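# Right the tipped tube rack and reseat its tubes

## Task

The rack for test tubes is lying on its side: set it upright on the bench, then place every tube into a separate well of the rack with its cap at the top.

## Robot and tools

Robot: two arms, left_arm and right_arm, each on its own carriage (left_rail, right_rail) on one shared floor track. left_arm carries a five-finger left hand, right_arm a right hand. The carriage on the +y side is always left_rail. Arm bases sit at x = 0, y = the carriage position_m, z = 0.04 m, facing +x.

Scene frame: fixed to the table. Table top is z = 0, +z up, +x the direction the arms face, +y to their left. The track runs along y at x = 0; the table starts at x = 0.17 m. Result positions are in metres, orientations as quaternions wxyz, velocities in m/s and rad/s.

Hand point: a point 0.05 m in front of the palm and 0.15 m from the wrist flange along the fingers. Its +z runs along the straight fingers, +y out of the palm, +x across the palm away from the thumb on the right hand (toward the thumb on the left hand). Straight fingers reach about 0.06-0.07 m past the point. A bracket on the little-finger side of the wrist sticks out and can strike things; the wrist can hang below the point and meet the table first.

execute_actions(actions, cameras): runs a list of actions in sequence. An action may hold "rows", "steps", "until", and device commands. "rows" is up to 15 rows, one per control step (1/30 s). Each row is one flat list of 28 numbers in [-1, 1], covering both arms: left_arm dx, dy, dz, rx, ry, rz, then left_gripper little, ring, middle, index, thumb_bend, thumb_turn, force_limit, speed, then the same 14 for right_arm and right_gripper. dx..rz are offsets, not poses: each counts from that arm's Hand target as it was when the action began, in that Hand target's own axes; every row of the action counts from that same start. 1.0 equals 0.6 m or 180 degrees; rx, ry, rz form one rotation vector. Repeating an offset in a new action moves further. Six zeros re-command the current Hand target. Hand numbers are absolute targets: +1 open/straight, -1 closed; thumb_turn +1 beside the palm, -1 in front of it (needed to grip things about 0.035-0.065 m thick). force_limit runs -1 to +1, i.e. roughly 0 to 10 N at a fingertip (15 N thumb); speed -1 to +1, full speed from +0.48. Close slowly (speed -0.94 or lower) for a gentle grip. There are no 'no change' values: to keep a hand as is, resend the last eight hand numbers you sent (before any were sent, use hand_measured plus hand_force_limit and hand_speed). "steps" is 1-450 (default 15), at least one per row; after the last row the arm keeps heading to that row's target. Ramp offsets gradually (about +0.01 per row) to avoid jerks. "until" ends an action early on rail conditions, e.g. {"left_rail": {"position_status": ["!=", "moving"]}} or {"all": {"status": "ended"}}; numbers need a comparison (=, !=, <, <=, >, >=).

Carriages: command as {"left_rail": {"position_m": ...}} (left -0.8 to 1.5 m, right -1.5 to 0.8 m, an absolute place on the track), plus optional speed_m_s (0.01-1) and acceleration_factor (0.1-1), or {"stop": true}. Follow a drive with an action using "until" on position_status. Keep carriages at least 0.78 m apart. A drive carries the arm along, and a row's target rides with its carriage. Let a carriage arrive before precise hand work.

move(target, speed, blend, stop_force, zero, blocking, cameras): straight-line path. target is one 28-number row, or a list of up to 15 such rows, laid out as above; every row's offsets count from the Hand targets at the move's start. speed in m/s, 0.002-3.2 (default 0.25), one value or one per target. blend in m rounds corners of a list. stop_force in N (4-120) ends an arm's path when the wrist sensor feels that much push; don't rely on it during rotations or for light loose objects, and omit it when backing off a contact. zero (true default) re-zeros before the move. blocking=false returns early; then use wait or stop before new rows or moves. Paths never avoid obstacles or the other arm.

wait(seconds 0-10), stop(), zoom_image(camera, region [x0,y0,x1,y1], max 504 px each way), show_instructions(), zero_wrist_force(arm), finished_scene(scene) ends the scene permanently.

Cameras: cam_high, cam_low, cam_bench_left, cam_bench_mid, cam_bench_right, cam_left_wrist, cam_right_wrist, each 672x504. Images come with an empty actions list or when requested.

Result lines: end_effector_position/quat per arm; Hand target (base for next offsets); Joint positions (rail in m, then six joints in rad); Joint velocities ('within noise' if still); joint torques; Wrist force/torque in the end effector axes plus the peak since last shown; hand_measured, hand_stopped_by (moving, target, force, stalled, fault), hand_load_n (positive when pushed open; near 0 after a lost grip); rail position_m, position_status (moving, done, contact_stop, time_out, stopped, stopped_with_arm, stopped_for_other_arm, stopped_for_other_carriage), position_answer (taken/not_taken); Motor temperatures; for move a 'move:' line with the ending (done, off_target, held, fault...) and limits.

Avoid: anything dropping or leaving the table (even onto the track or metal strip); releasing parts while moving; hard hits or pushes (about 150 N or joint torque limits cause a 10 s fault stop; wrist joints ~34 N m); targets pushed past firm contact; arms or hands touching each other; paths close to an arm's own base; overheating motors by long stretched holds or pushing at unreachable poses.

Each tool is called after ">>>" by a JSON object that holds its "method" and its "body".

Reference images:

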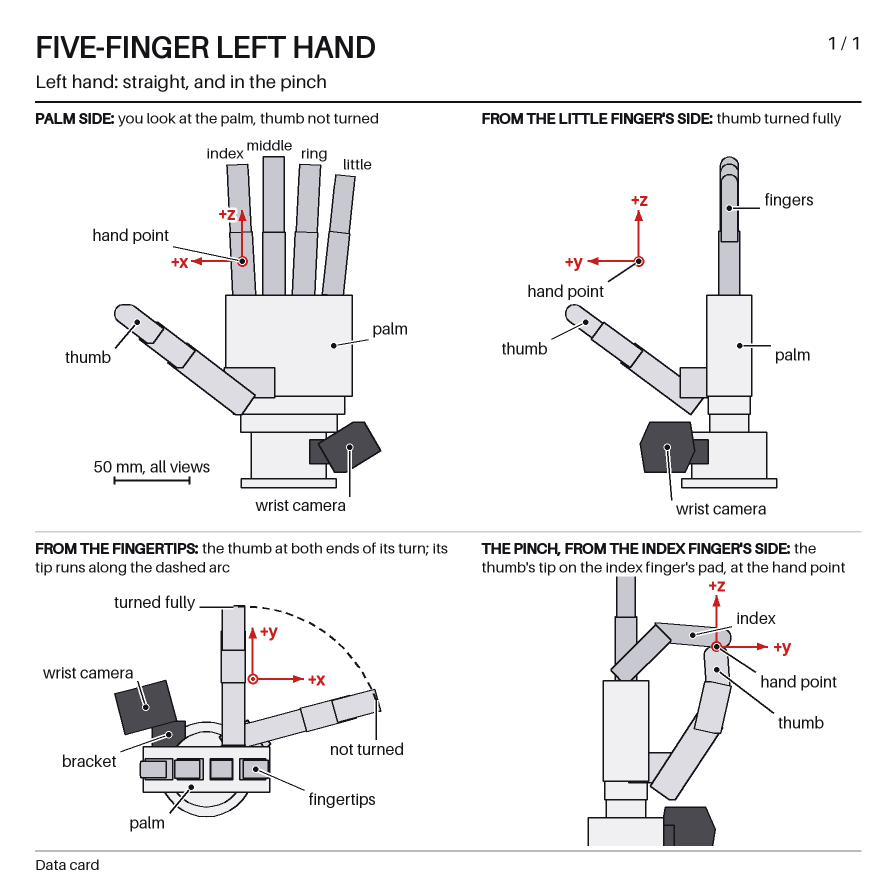

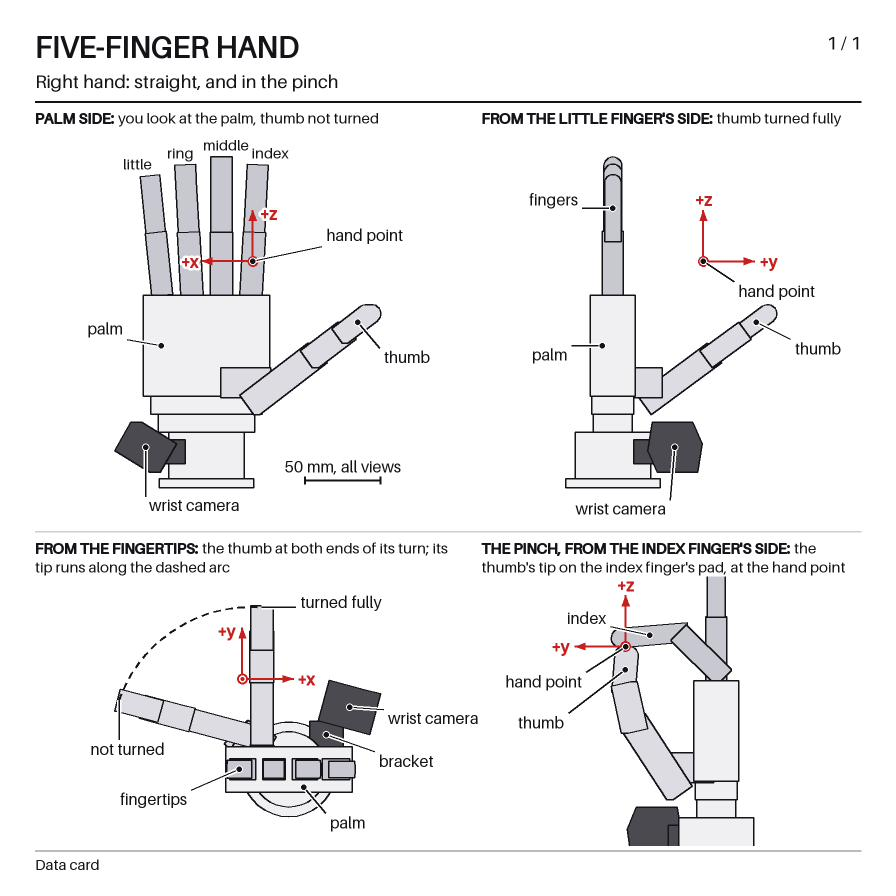

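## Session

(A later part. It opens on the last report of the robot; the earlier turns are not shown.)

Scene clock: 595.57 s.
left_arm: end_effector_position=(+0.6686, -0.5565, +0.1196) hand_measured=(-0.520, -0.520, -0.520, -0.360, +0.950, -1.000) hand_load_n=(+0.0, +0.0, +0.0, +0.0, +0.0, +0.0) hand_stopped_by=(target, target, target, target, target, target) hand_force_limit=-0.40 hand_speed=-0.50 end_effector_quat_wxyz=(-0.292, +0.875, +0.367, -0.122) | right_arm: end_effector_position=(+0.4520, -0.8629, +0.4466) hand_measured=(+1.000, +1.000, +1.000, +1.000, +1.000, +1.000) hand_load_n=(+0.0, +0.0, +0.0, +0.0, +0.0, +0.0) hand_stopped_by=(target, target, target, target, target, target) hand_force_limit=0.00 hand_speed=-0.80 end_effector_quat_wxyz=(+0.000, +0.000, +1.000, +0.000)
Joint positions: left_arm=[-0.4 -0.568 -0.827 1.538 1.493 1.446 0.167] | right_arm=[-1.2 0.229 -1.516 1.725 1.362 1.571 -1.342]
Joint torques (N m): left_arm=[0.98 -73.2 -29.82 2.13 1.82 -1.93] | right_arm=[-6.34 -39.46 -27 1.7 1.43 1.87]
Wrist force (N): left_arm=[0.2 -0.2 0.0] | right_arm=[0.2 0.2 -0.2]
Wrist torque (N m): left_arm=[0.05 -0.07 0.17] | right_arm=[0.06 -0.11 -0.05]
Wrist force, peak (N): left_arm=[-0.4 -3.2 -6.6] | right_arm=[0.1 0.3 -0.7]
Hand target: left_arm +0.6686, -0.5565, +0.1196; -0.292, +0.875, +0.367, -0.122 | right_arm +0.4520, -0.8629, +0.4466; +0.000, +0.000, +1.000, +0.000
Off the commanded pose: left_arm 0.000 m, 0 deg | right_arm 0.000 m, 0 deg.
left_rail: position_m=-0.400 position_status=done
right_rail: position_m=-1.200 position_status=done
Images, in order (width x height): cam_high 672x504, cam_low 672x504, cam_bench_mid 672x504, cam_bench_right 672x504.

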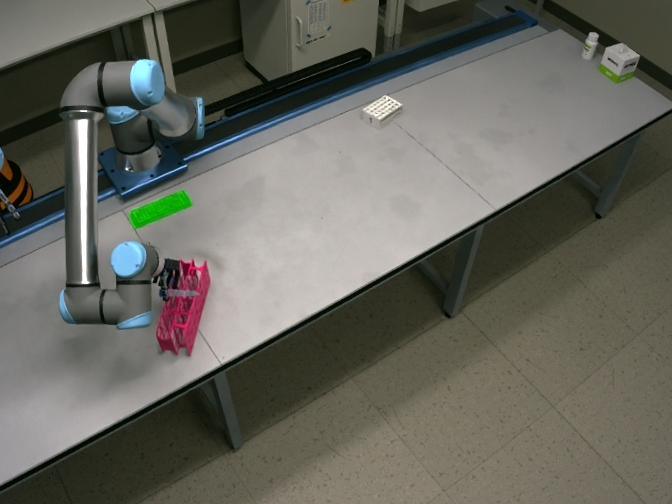

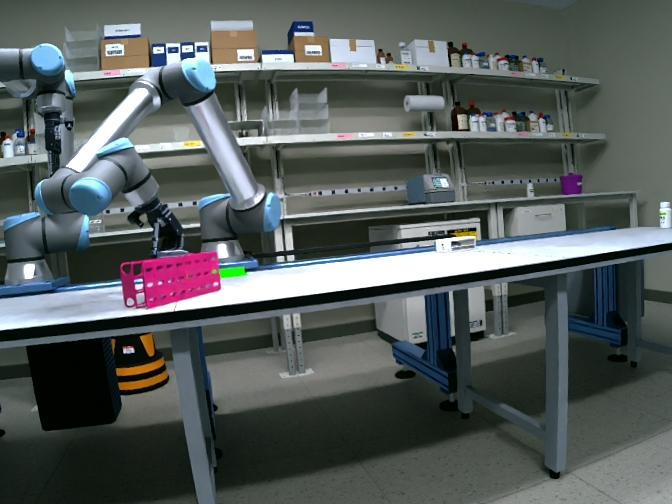

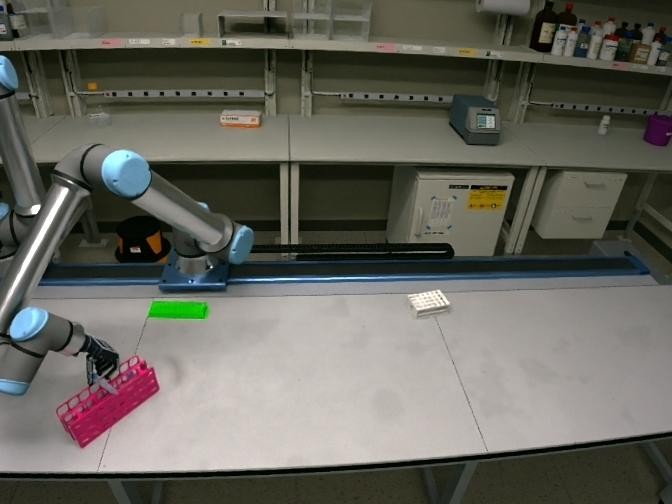

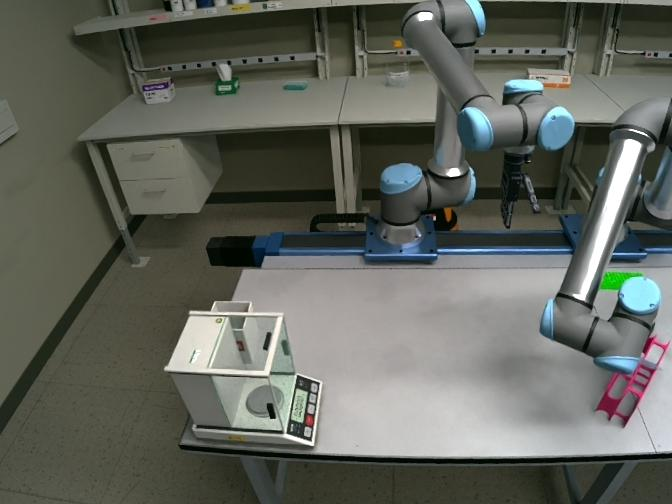

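>>> {"method": "move", "body": {"target": [0,0.0087,-0.0052,-0.0444,0,0,-0.52,-0.52,-0.52,-0.36,1,-1,-0.4,-0.5,0,0,0,0,0,0,1,1,1,1,1,1,0,-0.8], "speed": 0.04, "cameras": ["cam_left_wrist","cam_bench_mid"]}}

>>> {"method": "zoom_image", "body": {"camera": "cam_left_wrist", "region": [160, 140, 400, 340]}}

>>> {"method": "zoom_image", "body": {"camera": "cam_bench_mid", "region": [70, 340, 140, 410]}}

Scene clock: 675.43 s.
left_arm: end_effector_position=(+0.6729, -0.5607, +0.1190) hand_measured=(-0.520, -0.520, -0.520, -0.360, +1.000, -1.000) hand_load_n=(+0.0, +0.0, +0.0, +0.5, -0.5, +0.0) hand_stopped_by=(target, target, target, target, target, target) hand_force_limit=-0.40 hand_speed=-0.50 end_effector_quat_wxyz=(-0.230, +0.893, +0.375, -0.096) | right_arm: end_effector_position=(+0.4520, -0.8629, +0.4466) hand_measured=(+1.000, +1.000, +1.000, +1.000, +1.000, +1.000) hand_load_n=(+0.0, +0.0, +0.0, +0.0, +0.0, +0.0) hand_stopped_by=(target, target, target, target, target, target) hand_force_limit=0.00 hand_speed=-0.80 end_effector_quat_wxyz=(+0.000, +0.000, +1.000, +0.000)
Joint positions: left_arm=[-0.4 -0.559 -0.878 1.576 1.368 1.466 0.19] | right_arm=[-1.2 0.229 -1.516 1.725 1.362 1.571 -1.342]
Joint torques (N m): left_arm=[9.84 -89.47 -18.28 1.38 1.99 2.59] | right_arm=[-7.6 -38.11 -26.33 1.79 1.05 1.03]
Motor temperatures (°C): left_arm=[30 40 38 38 37 42] | right_arm=[41 45 28 42 42 34]
Wrist force (N): left_arm=[0.1 -0.1 0.1] | right_arm=[0.2 0.1 -0.3]
Wrist torque (N m): left_arm=[0.05 -0.03 -0.10] | right_arm=[0.04 -0.11 -0.05]
Wrist force, peak (N): left_arm=[0.3 -0.4 0.2] | right_arm=[0.4 0.3 -0.7]
Hand target: left_arm +0.6729, -0.5607, +0.1189; -0.230, +0.893, +0.375, -0.096 | right_arm +0.4520, -0.8629, +0.4466; +0.000, +0.000, +1.000, +0.000
Off the commanded pose: left_arm 0.000 m, 0 deg | right_arm 0.000 m, 0 deg.
left_rail: position_m=-0.400 position_status=done
right_rail: position_m=-1.200 position_status=done
move: done
camera_calibration:
cam_left_wrist: T_world_to_cam=[[-0.37374, 0.777246, 0.506169, 0.629508], [0.921124, 0.246979, 0.300884, -0.513904], [0.108848, 0.578697, -0.808246, 0.460972], [0, 0, 0, 1]] pos_world=[0.658466, -0.629122, 0.208567]
Images, in order (width x height): cam_bench_mid 672x504, cam_left_wrist 672x504.

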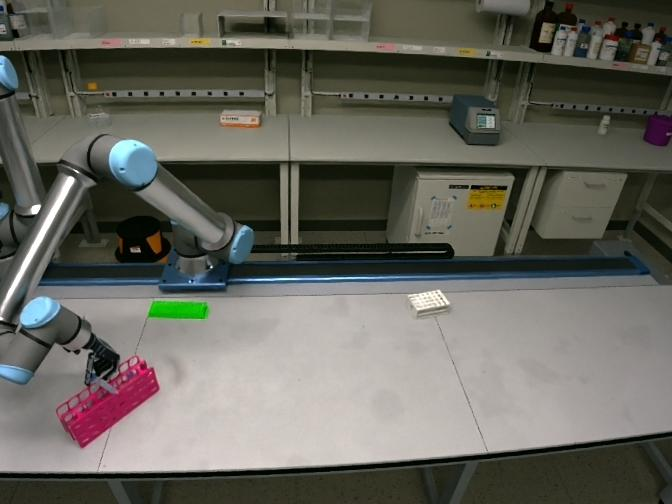

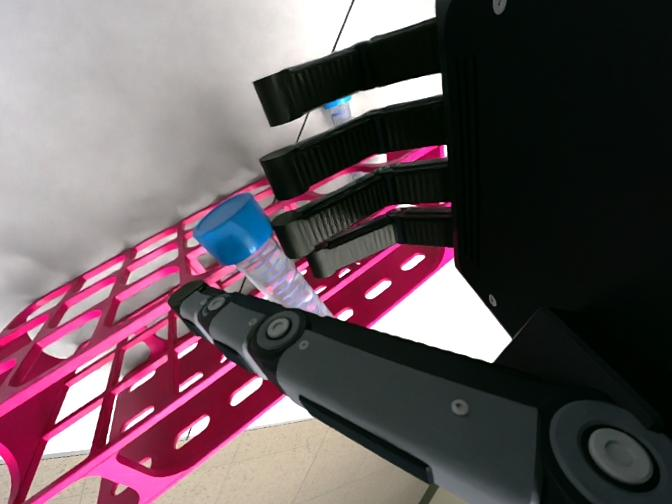

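Scaled by 2.100 from the camera's 672x504 image, which has a finer 960x720 frame.

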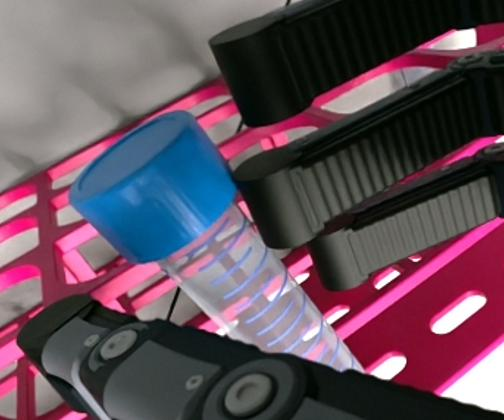

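Scaled by 7.200 from the camera's 672x504 image, which has a finer 960x720 frame.

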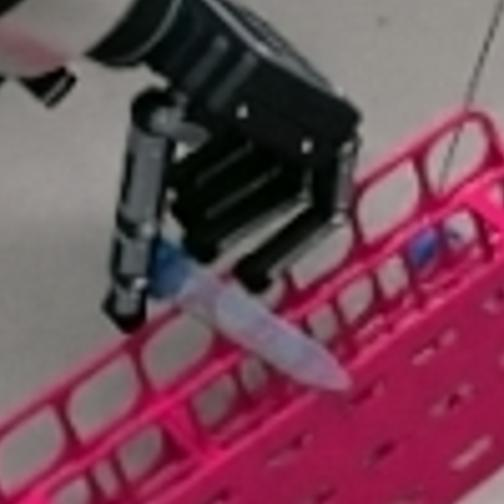

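>>> {"method": "execute_actions", "body": {"actions": [{"rows":[[0.008,0,0,0,0,0,-0.52,-0.52,-0.52,-0.36,1.0,-1,-0.4,-0.8,0,0,0,0,0,0,1,1,1,1,1,1,0,-0.8]],"steps":20},{"rows":[[0,0,0,0,0,0,-0.52,-0.52,-0.52,-0.36,0.0,-1,-0.4,-0.8,0,0,0,0,0,0,1,1,1,1,1,1,0,-0.8]],"steps":75}], "cameras": ["cam_left_wrist","cam_bench_mid"]}}

>>> {"method": "zoom_image", "body": {"camera": "cam_left_wrist", "region": [160, 140, 400, 340]}}

>>> {"method": "zoom_image", "body": {"camera": "cam_bench_mid", "region": [70, 340, 140, 410]}}

Scene clock: 696.83 s.
left_arm: end_effector_position=(+0.6763, -0.5573, +0.1190) hand_measured=(-0.520, -0.520, -0.520, -0.360, +0.738, -1.000) hand_load_n=(+0.0, +0.0, -0.5, +0.0, +5.5, -0.5) hand_stopped_by=(target, target, target, target, force, target) hand_force_limit=-0.40 hand_speed=-0.80 end_effector_quat_wxyz=(-0.230, +0.893, +0.375, -0.096) | right_arm: end_effector_position=(+0.4520, -0.8629, +0.4466) hand_measured=(+1.000, +1.000, +1.000, +1.000, +1.000, +1.000) hand_load_n=(+0.0, +0.0, +0.0, +0.0, -0.5, +0.0) hand_stopped_by=(target, target, target, target, target, target) hand_force_limit=0.00 hand_speed=-0.80 end_effector_quat_wxyz=(+0.000, +0.000, +1.000, +0.000)
Joint positions: left_arm=[-0.4 -0.553 -0.876 1.571 1.369 1.463 0.196] | right_arm=[-1.2 0.229 -1.516 1.725 1.362 1.571 -1.342]
Joint torques (N m): left_arm=[8.26 -67.64 -33.04 5.9 -1.53 2.67] | right_arm=[-5.9 -38.33 -26.32 1.47 1.05 1.11]
Wrist force (N): left_arm=[0.3 -0.9 -1.6] | right_arm=[0.1 0.2 -0.5]
Wrist torque (N m): left_arm=[0.00 -0.09 -0.08] | right_arm=[0.07 -0.09 -0.05]
Wrist force, peak (N): left_arm=[0.3 -0.9 -2.1] | right_arm=[0.1 0.4 -0.7]
Hand target: left_arm +0.6763, -0.5573, +0.1190; -0.230, +0.893, +0.375, -0.096 | right_arm +0.4520, -0.8629, +0.4466; +0.000, +0.000, +1.000, +0.000
Off the commanded pose: left_arm 0.000 m, 0 deg | right_arm 0.000 m, 0 deg.
left_rail: position_m=-0.400 position_status=done
right_rail: position_m=-1.200 position_status=done
camera_calibration:
cam_left_wrist: T_world_to_cam=[[-0.373837, 0.777312, 0.505996, 0.628241], [0.921073, 0.247054, 0.300979, -0.517723], [0.108946, 0.578576, -0.80832, 0.45852], [0, 0, 0, 1]] pos_world=[0.661767, -0.625722, 0.208567]
Images, in order (width x height): cam_bench_mid 672x504, cam_left_wrist 672x504.

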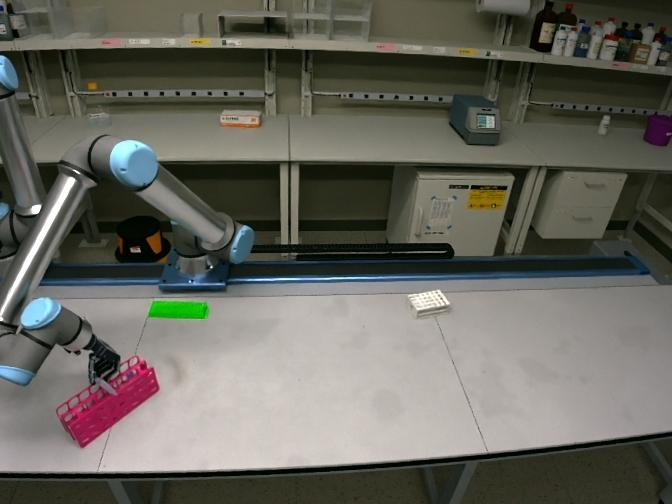

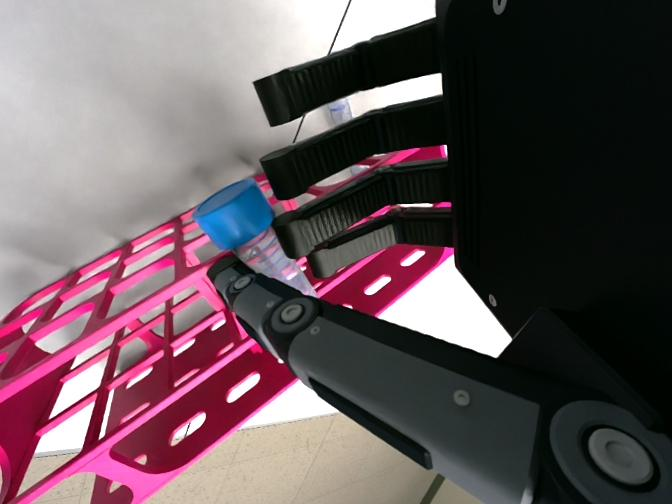

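Scaled by 2.100 from the camera's 672x504 image, which has a finer 960x720 frame.

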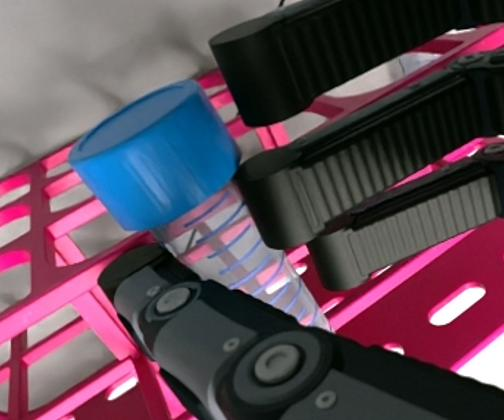

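Scaled by 7.200 from the camera's 672x504 image, which has a finer 960x720 frame.

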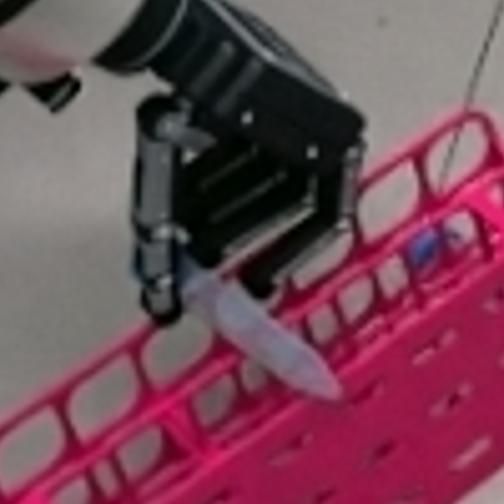

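>>> {"method": "move", "body": {"target": [0,-0.0161,-0.0292,0,0,0,-0.52,-0.52,-0.52,-0.36,0.0,-1,-0.4,-0.8,0,0,0,0,0,0,1,1,1,1,1,1,0,-0.8], "speed": 0.04, "cameras": ["cam_left_wrist","cam_bench_mid"]}}

>>> {"method": "zoom_image", "body": {"camera": "cam_bench_mid", "region": [70, 330, 150, 410]}}

Scene clock: 706.90 s.
left_arm: end_effector_position=(+0.6763, -0.5573, +0.1388) hand_measured=(-0.520, -0.520, -0.520, -0.360, +0.736, -1.000) hand_load_n=(+0.0, +0.0, +0.5, +0.0, +0.0, +0.0) hand_stopped_by=(target, target, target, target, force, target) hand_force_limit=-0.40 hand_speed=-0.80 end_effector_quat_wxyz=(-0.230, +0.893, +0.375, -0.096) | right_arm: end_effector_position=(+0.4520, -0.8629, +0.4466) hand_measured=(+1.000, +1.000, +1.000, +1.000, +1.000, +1.000) hand_load_n=(+0.0, +0.0, +0.0, +0.0, +0.0, +0.0) hand_stopped_by=(target, target, target, target, target, target) hand_force_limit=0.00 hand_speed=-0.80 end_effector_quat_wxyz=(+0.000, +0.000, +1.000, +0.000)
Joint positions: left_arm=[-0.4 -0.553 -0.896 1.564 1.396 1.463 0.196] | right_arm=[-1.2 0.229 -1.516 1.725 1.362 1.571 -1.342]
Joint torques (N m): left_arm=[4.67 -90.27 -37.97 8.52 -1 2.06] | right_arm=[-5.68 -37.14 -27.26 1.71 1.45 0.71]
Wrist force (N): left_arm=[0.3 0.0 -0.2] | right_arm=[0.0 0.1 -0.4]
Wrist torque (N m): left_arm=[0.08 -0.07 -0.09] | right_arm=[0.05 -0.07 -0.06]
Wrist force, peak (N): left_arm=[0.4 -0.8 -1.9] | right_arm=[0.4 0.3 -0.7]
Hand target: left_arm +0.6763, -0.5573, +0.1390; -0.230, +0.893, +0.375, -0.096 | right_arm +0.4520, -0.8629, +0.4466; +0.000, +0.000, +1.000, +0.000
Off the commanded pose: left_arm 0.000 m, 0 deg | right_arm 0.000 m, 0 deg.
left_rail: position_m=-0.400 position_status=done
right_rail: position_m=-1.200 position_status=done
move: done
camera_calibration:
cam_left_wrist: T_world_to_cam=[[-0.373761, 0.777353, 0.50599, 0.618198], [0.921093, 0.24694, 0.301012, -0.523774], [0.109044, 0.57857, -0.808311, 0.474454], [0, 0, 0, 1]] pos_world=[0.661767, -0.625722, 0.228367]
Images, in order (width x height): cam_bench_mid 672x504, cam_left_wrist 672x504.

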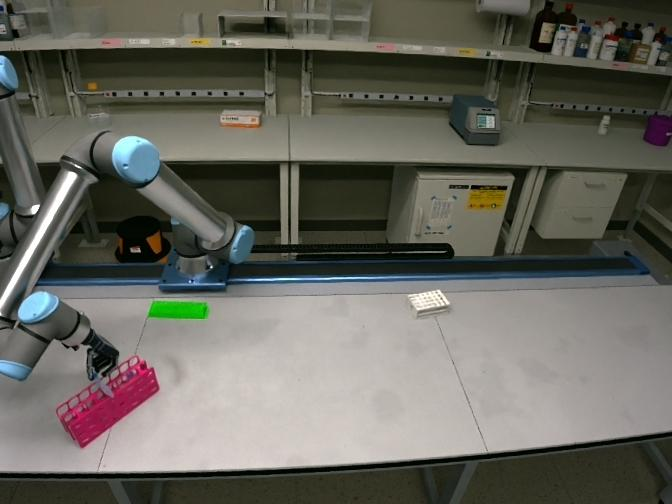

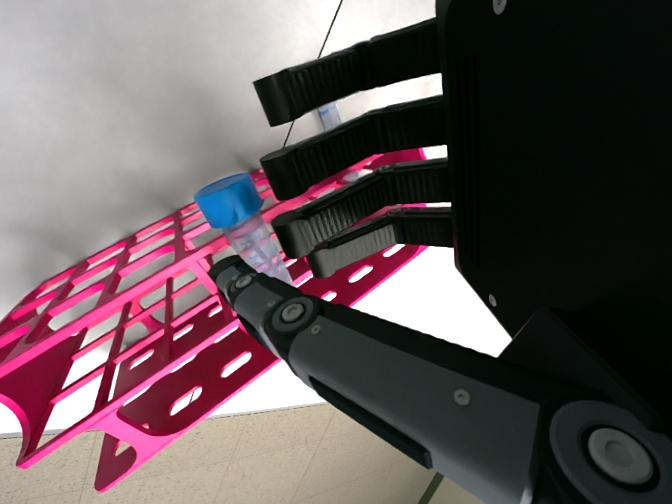

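Scaled by 6.300 from the camera's 672x504 image, which has a finer 960x720 frame.

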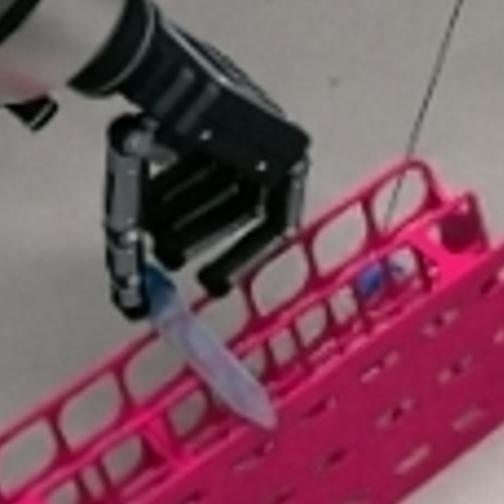

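>>> {"method": "move", "body": {"target": [0,0,0,0,-0.0502,-0.0911,-0.52,-0.52,-0.52,-0.36,1,-1,-0.4,-0.4,0,0,0,0,0,0,1,1,1,1,1,1,0,-0.8], "speed": 0.1, "cameras": ["cam_left_wrist","cam_bench_mid"]}}

>>> {"method": "zoom_image", "body": {"camera": "cam_left_wrist", "region": [160, 140, 400, 340]}}

Scene clock: 744.07 s.
left_arm: end_effector_position=(+0.6763, -0.5573, +0.1390) hand_measured=(-0.520, -0.520, -0.520, -0.360, +1.000, -1.000) hand_load_n=(+0.5, +0.0, +0.0, +0.0, +0.0, +0.0) hand_stopped_by=(target, target, target, target, target, target) hand_force_limit=-0.40 hand_speed=-0.40 end_effector_quat_wxyz=(-0.211, +0.820, +0.515, -0.132) | right_arm: end_effector_position=(+0.4520, -0.8629, +0.4466) hand_measured=(+1.000, +1.000, +1.000, +1.000, +1.000, +1.000) hand_load_n=(+0.0, +0.0, +0.0, +0.0, +0.0, +0.0) hand_stopped_by=(target, target, target, target, target, target) hand_force_limit=0.00 hand_speed=-0.80 end_effector_quat_wxyz=(+0.000, +0.000, +1.000, +0.000)
Joint positions: left_arm=[-0.4 -0.52 -0.873 1.524 1.423 1.604 -0.062] | right_arm=[-1.2 0.229 -1.516 1.725 1.362 1.571 -1.342]
Joint torques (N m): left_arm=[6.69 -70.15 -38.84 8.44 2.47 -1.79] | right_arm=[-5.88 -38.48 -26.89 1.62 1.11 0.27]
Wrist force (N): left_arm=[0.2 0.0 -0.1] | right_arm=[0.1 0.1 -0.4]
Wrist torque (N m): left_arm=[0.09 -0.05 0.19] | right_arm=[0.05 -0.08 -0.06]
Wrist force, peak (N): left_arm=[0.5 -0.4 0.2] | right_arm=[0.3 0.2 -0.7]
Hand target: left_arm +0.6763, -0.5573, +0.1390; -0.211, +0.820, +0.515, -0.132 | right_arm +0.4520, -0.8629, +0.4466; +0.000, +0.000, +1.000, +0.000
Off the commanded pose: left_arm 0.000 m, 0 deg | right_arm 0.000 m, 0 deg.
left_rail: position_m=-0.400 position_status=done
right_rail: position_m=-1.200 position_status=done
move: done
camera_calibration:
cam_left_wrist: T_world_to_cam=[[-0.60348, 0.616338, 0.505905, 0.683719], [0.793137, 0.529331, 0.301235, -0.279917], [-0.0821285, 0.583041, -0.808281, 0.606402], [0, 0, 0, 1]] pos_world=[0.684426, -0.62679, 0.228567]
Images, in order (width x height): cam_bench_mid 672x504, cam_left_wrist 672x504.

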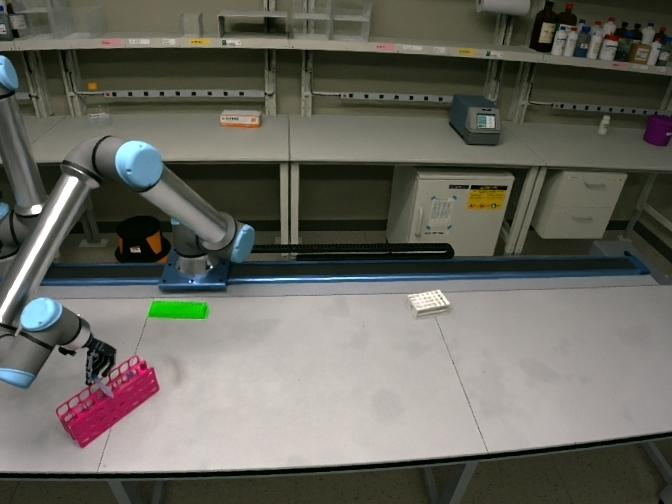

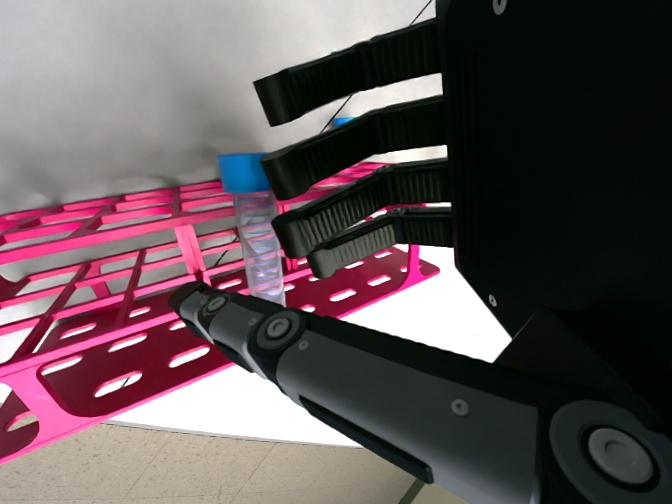

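Scaled by 2.100 from the camera's 672x504 image, which has a finer 960x720 frame.

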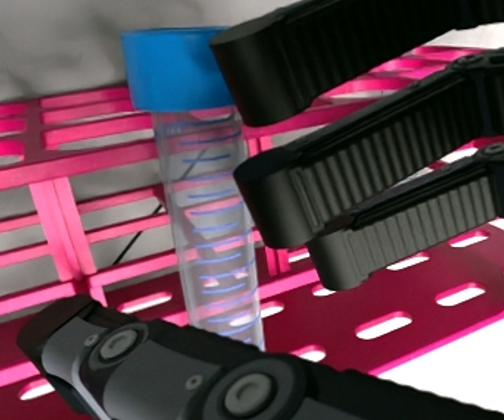

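>>> {"method": "zoom_image", "body": {"camera": "cam_bench_mid", "region": [70, 340, 140, 410]}}

Scaled by 7.200 from the camera's 672x504 image, which has a finer 960x720 frame.

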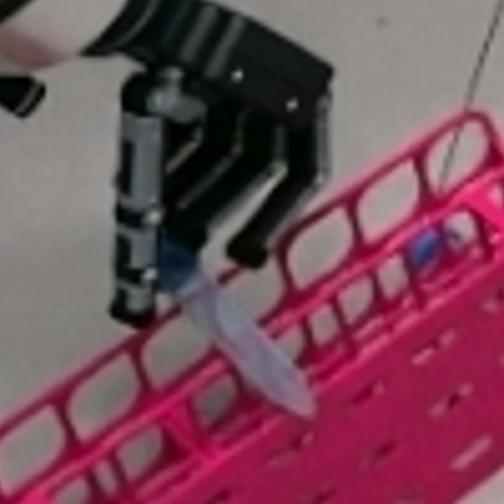

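>>> {"method": "move", "body": {"target": [0.0063,0.0022,0.0102,0,0.0702,0.1274,-0.52,-0.52,-0.52,-0.52,1,-1,-0.4,-0.4,0,0,0,0,0,0,1,1,1,1,1,1,0,-0.8], "speed": 0.1, "cameras": ["cam_left_wrist","cam_bench_mid"]}}

>>> {"method": "zoom_image", "body": {"camera": "cam_left_wrist", "region": [160, 140, 400, 340]}}

>>> {"method": "zoom_image", "body": {"camera": "cam_bench_mid", "region": [70, 340, 140, 410]}}

Scene clock: 828.63 s.
left_arm: end_effector_position=(+0.6763, -0.5531, +0.1330) hand_measured=(-0.520, -0.520, -0.520, -0.520, +1.000, -1.000) hand_load_n=(+0.0, +0.0, +0.0, +0.0, -0.5, +0.5) hand_stopped_by=(target, target, target, target, target, target) hand_force_limit=-0.40 hand_speed=-0.40 end_effector_quat_wxyz=(-0.236, +0.915, +0.316, -0.081) | right_arm: end_effector_position=(+0.4520, -0.8629, +0.4466) hand_measured=(+1.000, +1.000, +1.000, +1.000, +1.000, +1.000) hand_load_n=(+0.0, +0.0, +0.0, +0.0, +0.0, +0.0) hand_stopped_by=(target, target, target, target, target, target) hand_force_limit=0.00 hand_speed=-0.80 end_effector_quat_wxyz=(+0.000, +0.000, +1.000, +0.000)
Joint positions: left_arm=[-0.4 -0.559 -0.903 1.587 1.366 1.406 0.306] | right_arm=[-1.2 0.229 -1.516 1.725 1.362 1.571 -1.342]
Joint torques (N m): left_arm=[-14.09 -88.5 -17.69 1.81 -2.84 3.03] | right_arm=[-7.11 -39.84 -26.82 1.6 1.35 0.32]
Wrist force (N): left_arm=[0.0 -0.1 0.2] | right_arm=[0.1 0.2 -0.6]
Wrist torque (N m): left_arm=[0.04 -0.02 -0.10] | right_arm=[0.07 -0.08 -0.05]
Wrist force, peak (N): left_arm=[-0.5 0.2 0.1] | right_arm=[0.2 0.2 -0.9]
Hand target: left_arm +0.6763, -0.5531, +0.1330; -0.236, +0.915, +0.316, -0.081 | right_arm +0.4520, -0.8629, +0.4466; +0.000, +0.000, +1.000, +0.000
Off the commanded pose: left_arm 0.000 m, 0 deg | right_arm 0.000 m, 0 deg.
left_rail: position_m=-0.400 position_status=done
right_rail: position_m=-1.200 position_status=done
move: done
camera_calibration:
cam_left_wrist: T_world_to_cam=[[-0.26993, 0.819228, 0.505968, 0.570809], [0.94535, 0.125665, 0.30087, -0.606511], [0.182898, 0.559531, -0.808377, 0.406862], [0, 0, 0, 1]] pos_world=[0.65303, -0.619057, 0.222567]
Images, in order (width x height): cam_bench_mid 672x504, cam_left_wrist 672x504.

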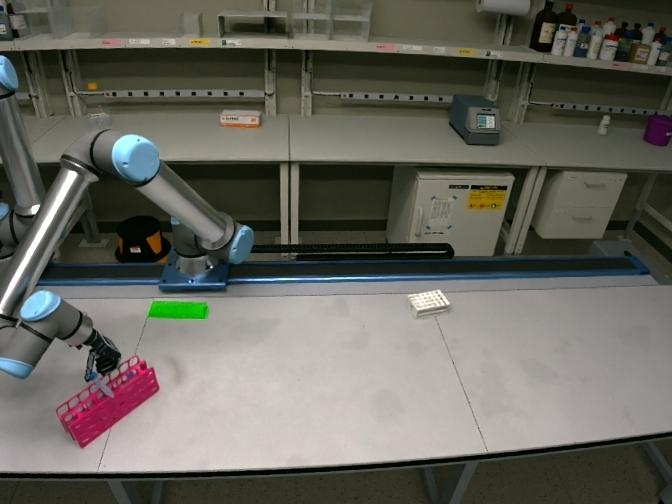

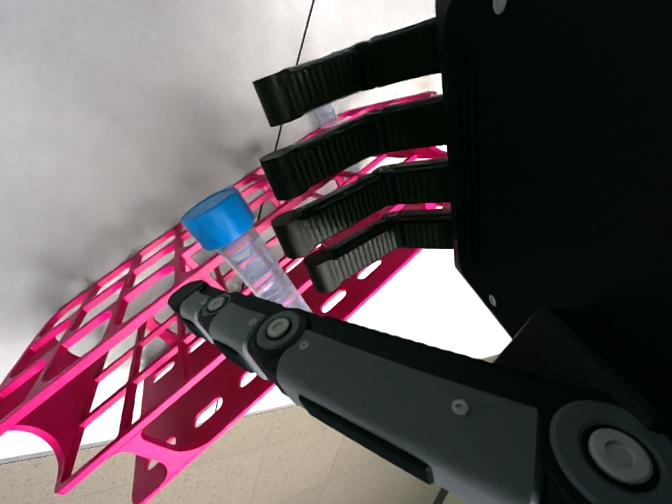

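Scaled by 2.100 from the camera's 672x504 image, which has a finer 960x720 frame.

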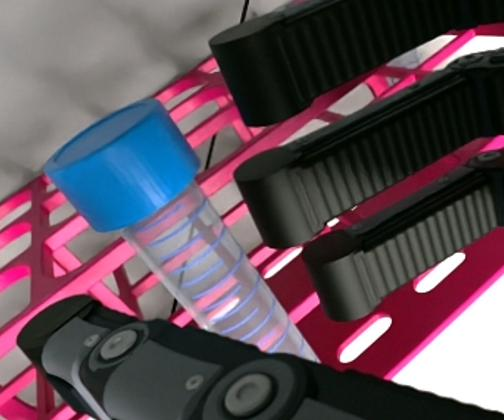

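Scaled by 7.200 from the camera's 672x504 image, which has a finer 960x720 frame.

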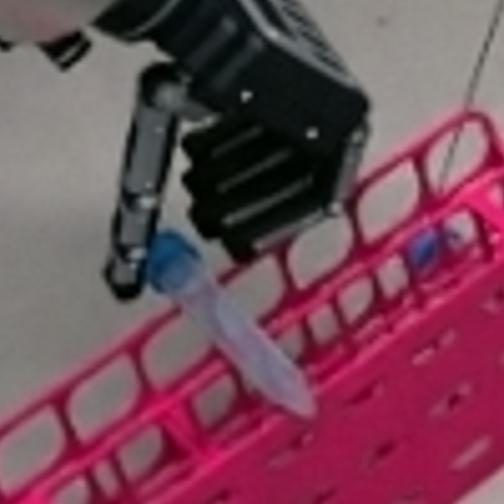

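>>> {"method": "move", "body": {"target": [0,0.0075,0.0205,0,0,0,-0.52,-0.52,-0.52,-0.52,1,-1,-0.4,-0.4,0,0,0,0,0,0,1,1,1,1,1,1,0,-0.8], "speed": 0.04}}

>>> {"method": "execute_actions", "body": {"actions": [{"rows":[[0,0,0,0,0,0,-0.52,-0.52,-0.52,-0.52,0.1,-1,-0.4,-0.8,0,0,0,0,0,0,1,1,1,1,1,1,0,-0.8]],"steps":90}], "cameras": ["cam_left_wrist","cam_bench_mid"]}}

>>> {"method": "zoom_image", "body": {"camera": "cam_left_wrist", "region": [160, 140, 400, 340]}}

>>> {"method": "zoom_image", "body": {"camera": "cam_bench_mid", "region": [70, 340, 140, 410]}}

Scene clock: 854.73 s.
left_arm: end_effector_position=(+0.6751, -0.5515, +0.1202) hand_measured=(-0.520, -0.520, -0.520, -0.520, +1.000, -1.000) hand_load_n=(+0.0, +0.0, +0.0, +0.0, +0.0, +0.0) hand_stopped_by=(target, target, target, target, target, target) hand_force_limit=-0.40 hand_speed=-0.40 end_effector_quat_wxyz=(-0.236, +0.915, +0.316, -0.081) | right_arm: end_effector_position=(+0.4520, -0.8629, +0.4466) hand_measured=(+1.000, +1.000, +1.000, +1.000, +1.000, +1.000) hand_load_n=(+0.0, +0.0, +0.0, +0.0, +0.0, +0.0) hand_stopped_by=(target, target, target, target, target, target) hand_force_limit=0.00 hand_speed=-0.80 end_effector_quat_wxyz=(+0.000, +0.000, +1.000, +0.000)
Joint positions: left_arm=[-0.4 -0.559 -0.892 1.595 1.346 1.405 0.307] | right_arm=[-1.2 0.229 -1.516 1.725 1.362 1.571 -1.342]
Joint torques (N m): left_arm=[8.25 -66.92 -17.61 1.29 -2.7 2.61] | right_arm=[-8.82 -38.69 -28 1.29 1.17 -0.06]
Wrist force (N): left_arm=[0.2 -0.1 -0.1] | right_arm=[0.0 0.0 -0.2]
Wrist torque (N m): left_arm=[0.06 -0.06 -0.09] | right_arm=[0.03 -0.08 -0.06]
Wrist force, peak (N): left_arm=[0.0 0.3 -0.3] | right_arm=[0.2 0.6 -0.5]
Hand target: left_arm +0.6751, -0.5515, +0.1200; -0.236, +0.915, +0.316, -0.081 | right_arm +0.4520, -0.8629, +0.4466; +0.000, +0.000, +1.000, +0.000
Off the commanded pose: left_arm 0.000 m, 0 deg | right_arm 0.000 m, 0 deg.
left_rail: position_m=-0.400 position_status=done
right_rail: position_m=-1.200 position_status=done
move: done

Scene clock: 857.93 s.
left_arm: end_effector_position=(+0.6751, -0.5515, +0.1200) hand_measured=(-0.520, -0.520, -0.520, -0.520, +0.766, -1.000) hand_load_n=(+0.5, +0.0, +0.0, +0.0, +5.5, +3.5) hand_stopped_by=(target, target, target, target, force, target) hand_force_limit=-0.40 hand_speed=-0.80 end_effector_quat_wxyz=(-0.236, +0.915, +0.316, -0.081) | right_arm: end_effector_position=(+0.4520, -0.8629, +0.4466) hand_measured=(+1.000, +1.000, +1.000, +1.000, +1.000, +1.000) hand_load_n=(-0.5, +0.0, +0.0, +0.0, +0.0, +0.0) hand_stopped_by=(target, target, target, target, target, target) hand_force_limit=0.00 hand_speed=-0.80 end_effector_quat_wxyz=(+0.000, +0.000, +1.000, +0.000)
Joint positions: left_arm=[-0.4 -0.559 -0.892 1.596 1.346 1.405 0.307] | right_arm=[-1.2 0.229 -1.516 1.725 1.362 1.571 -1.342]
Joint torques (N m): left_arm=[7.38 -66.47 -17.79 1.81 -2.59 1.93] | right_arm=[-4.26 -39.4 -26.5 1.78 0.63 -0.1]
Wrist force (N): left_arm=[-0.1 -0.3 -1.5] | right_arm=[0.2 0.2 -0.5]
Wrist torque (N m): left_arm=[0.04 -0.09 -0.07] | right_arm=[0.07 -0.11 -0.05]
Wrist force, peak (N): left_arm=[-0.4 -0.2 -1.6] | right_arm=[0.4 0.1 -0.8]
Hand target: left_arm +0.6751, -0.5515, +0.1200; -0.236, +0.915, +0.316, -0.081 | right_arm +0.4520, -0.8629, +0.4466; +0.000, +0.000, +1.000, +0.000
Off the commanded pose: left_arm 0.000 m, 0 deg | right_arm 0.000 m, 0 deg.
left_rail: position_m=-0.400 position_status=done
right_rail: position_m=-1.200 position_status=done
camera_calibration:
cam_left_wrist: T_world_to_cam=[[-0.269672, 0.819332, 0.505936, 0.575605], [0.945385, 0.125365, 0.300885, -0.601907], [0.183098, 0.559444, -0.808392, 0.395578], [0, 0, 0, 1]] pos_world=[0.651829, -0.617457, 0.209667]
Images, in order (width x height): cam_bench_mid 672x504, cam_left_wrist 672x504.

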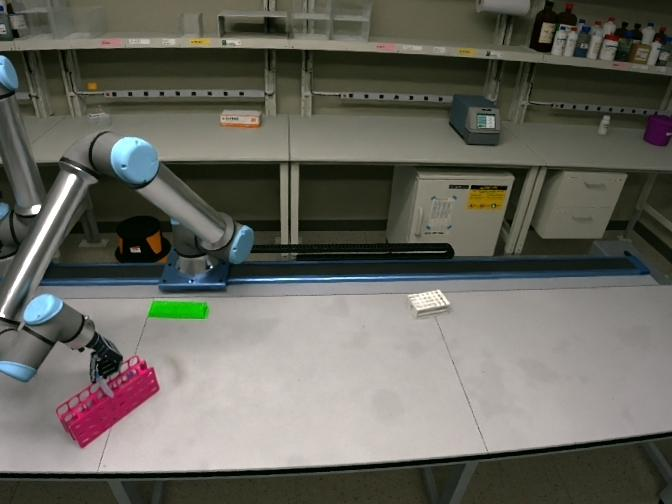

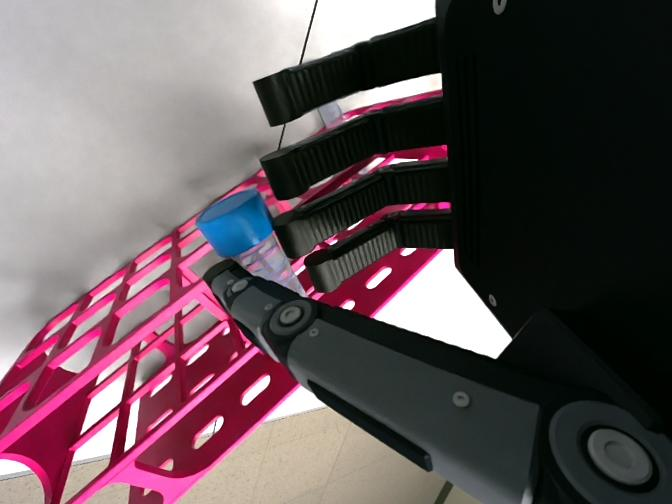

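Scaled by 2.100 from the camera's 672x504 image, which has a finer 960x720 frame.

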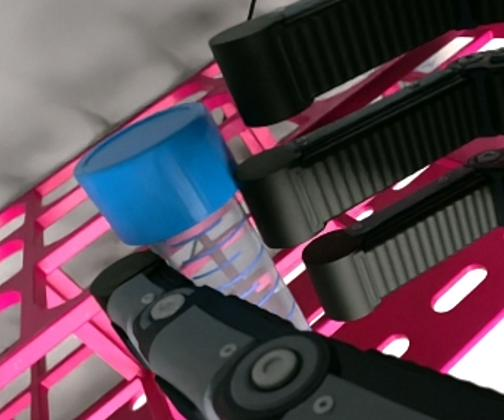

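Scaled by 7.200 from the camera's 672x504 image, which has a finer 960x720 frame.

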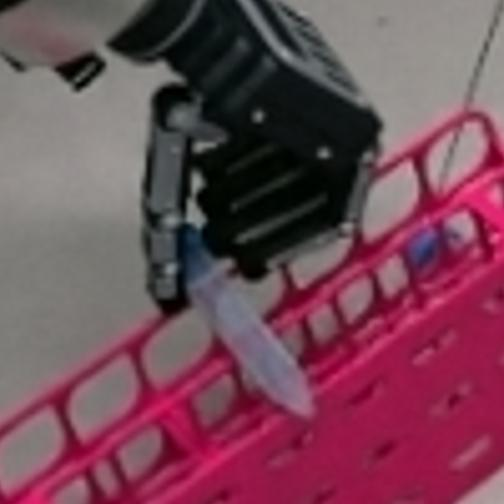

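>>> {"method": "move", "body": {"target": [0,-0.0121,-0.0219,0,0,0,-0.52,-0.52,-0.52,-0.52,0.1,-1,-0.4,-0.8,0,0,0,0,0,0,1,1,1,1,1,1,0,-0.8], "speed": 0.03, "cameras": ["cam_left_wrist","cam_bench_mid"]}}

>>> {"method": "zoom_image", "body": {"camera": "cam_left_wrist", "region": [160, 140, 400, 340]}}

>>> {"method": "zoom_image", "body": {"camera": "cam_bench_mid", "region": [70, 340, 140, 410]}}

Scene clock: 869.83 s.
left_arm: end_effector_position=(+0.6751, -0.5515, +0.1349) hand_measured=(-0.520, -0.520, -0.520, -0.520, +0.764, -1.000) hand_load_n=(+0.0, +0.0, +0.0, +0.0, +0.0, +0.0) hand_stopped_by=(target, target, target, target, force, target) hand_force_limit=-0.40 hand_speed=-0.80 end_effector_quat_wxyz=(-0.236, +0.915, +0.316, -0.081) | right_arm: end_effector_position=(+0.4520, -0.8629, +0.4466) hand_measured=(+1.000, +1.000, +1.000, +1.000, +1.000, +1.000) hand_load_n=(+0.0, +0.0, +0.0, +0.0, +0.0, +0.0) hand_stopped_by=(target, target, target, target, target, target) hand_force_limit=0.00 hand_speed=-0.80 end_effector_quat_wxyz=(+0.000, +0.000, +1.000, +0.000)
Joint positions: left_arm=[-0.4 -0.559 -0.907 1.591 1.366 1.405 0.307] | right_arm=[-1.2 0.229 -1.516 1.725 1.362 1.571 -1.342]
Joint torques (N m): left_arm=[6.15 -89.63 -39.24 8.51 -2.7 1.88] | right_arm=[-7.71 -39.89 -27.3 1.37 0.79 -0.49]
Wrist force (N): left_arm=[-0.1 0.3 0.1] | right_arm=[0.0 0.0 -0.5]
Wrist torque (N m): left_arm=[0.10 0.00 -0.12] | right_arm=[0.04 -0.07 -0.06]
Wrist force, peak (N): left_arm=[-0.5 -0.3 -1.7] | right_arm=[0.0 0.5 -0.6]
Hand target: left_arm +0.6751, -0.5515, +0.1350; -0.236, +0.915, +0.316, -0.081 | right_arm +0.4520, -0.8629, +0.4466; +0.000, +0.000, +1.000, +0.000
Off the commanded pose: left_arm 0.000 m, 0 deg | right_arm 0.000 m, 0 deg.
left_rail: position_m=-0.400 position_status=done
right_rail: position_m=-1.200 position_status=done
move: done
camera_calibration:
cam_left_wrist: T_world_to_cam=[[-0.269672, 0.819332, 0.505936, 0.568117], [0.945385, 0.125365, 0.300885, -0.60636], [0.183098, 0.559444, -0.808392, 0.407542], [0, 0, 0, 1]] pos_world=[0.651829, -0.617457, 0.224467]
Images, in order (width x height): cam_bench_mid 672x504, cam_left_wrist 672x504.

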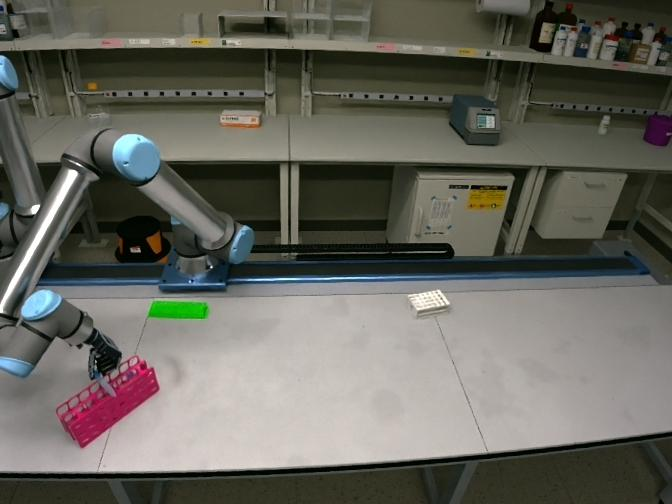

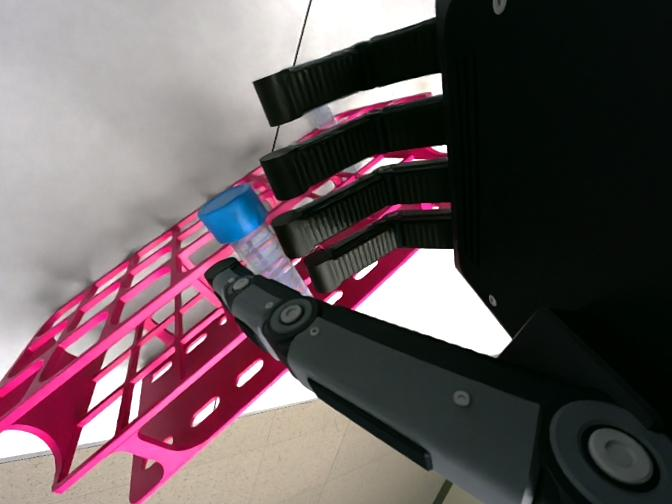

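Scaled by 2.100 from the camera's 672x504 image, which has a finer 960x720 frame.

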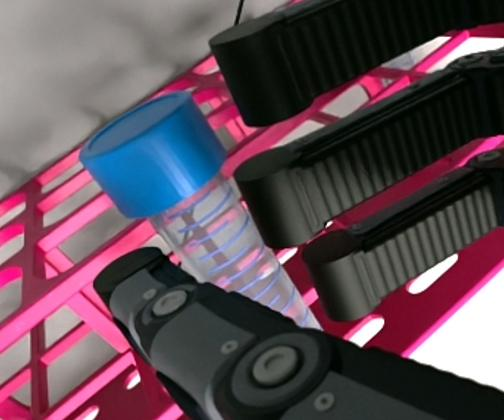

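Scaled by 7.200 from the camera's 672x504 image, which has a finer 960x720 frame.

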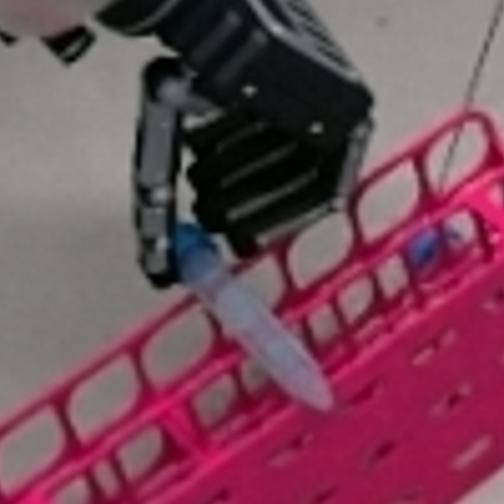

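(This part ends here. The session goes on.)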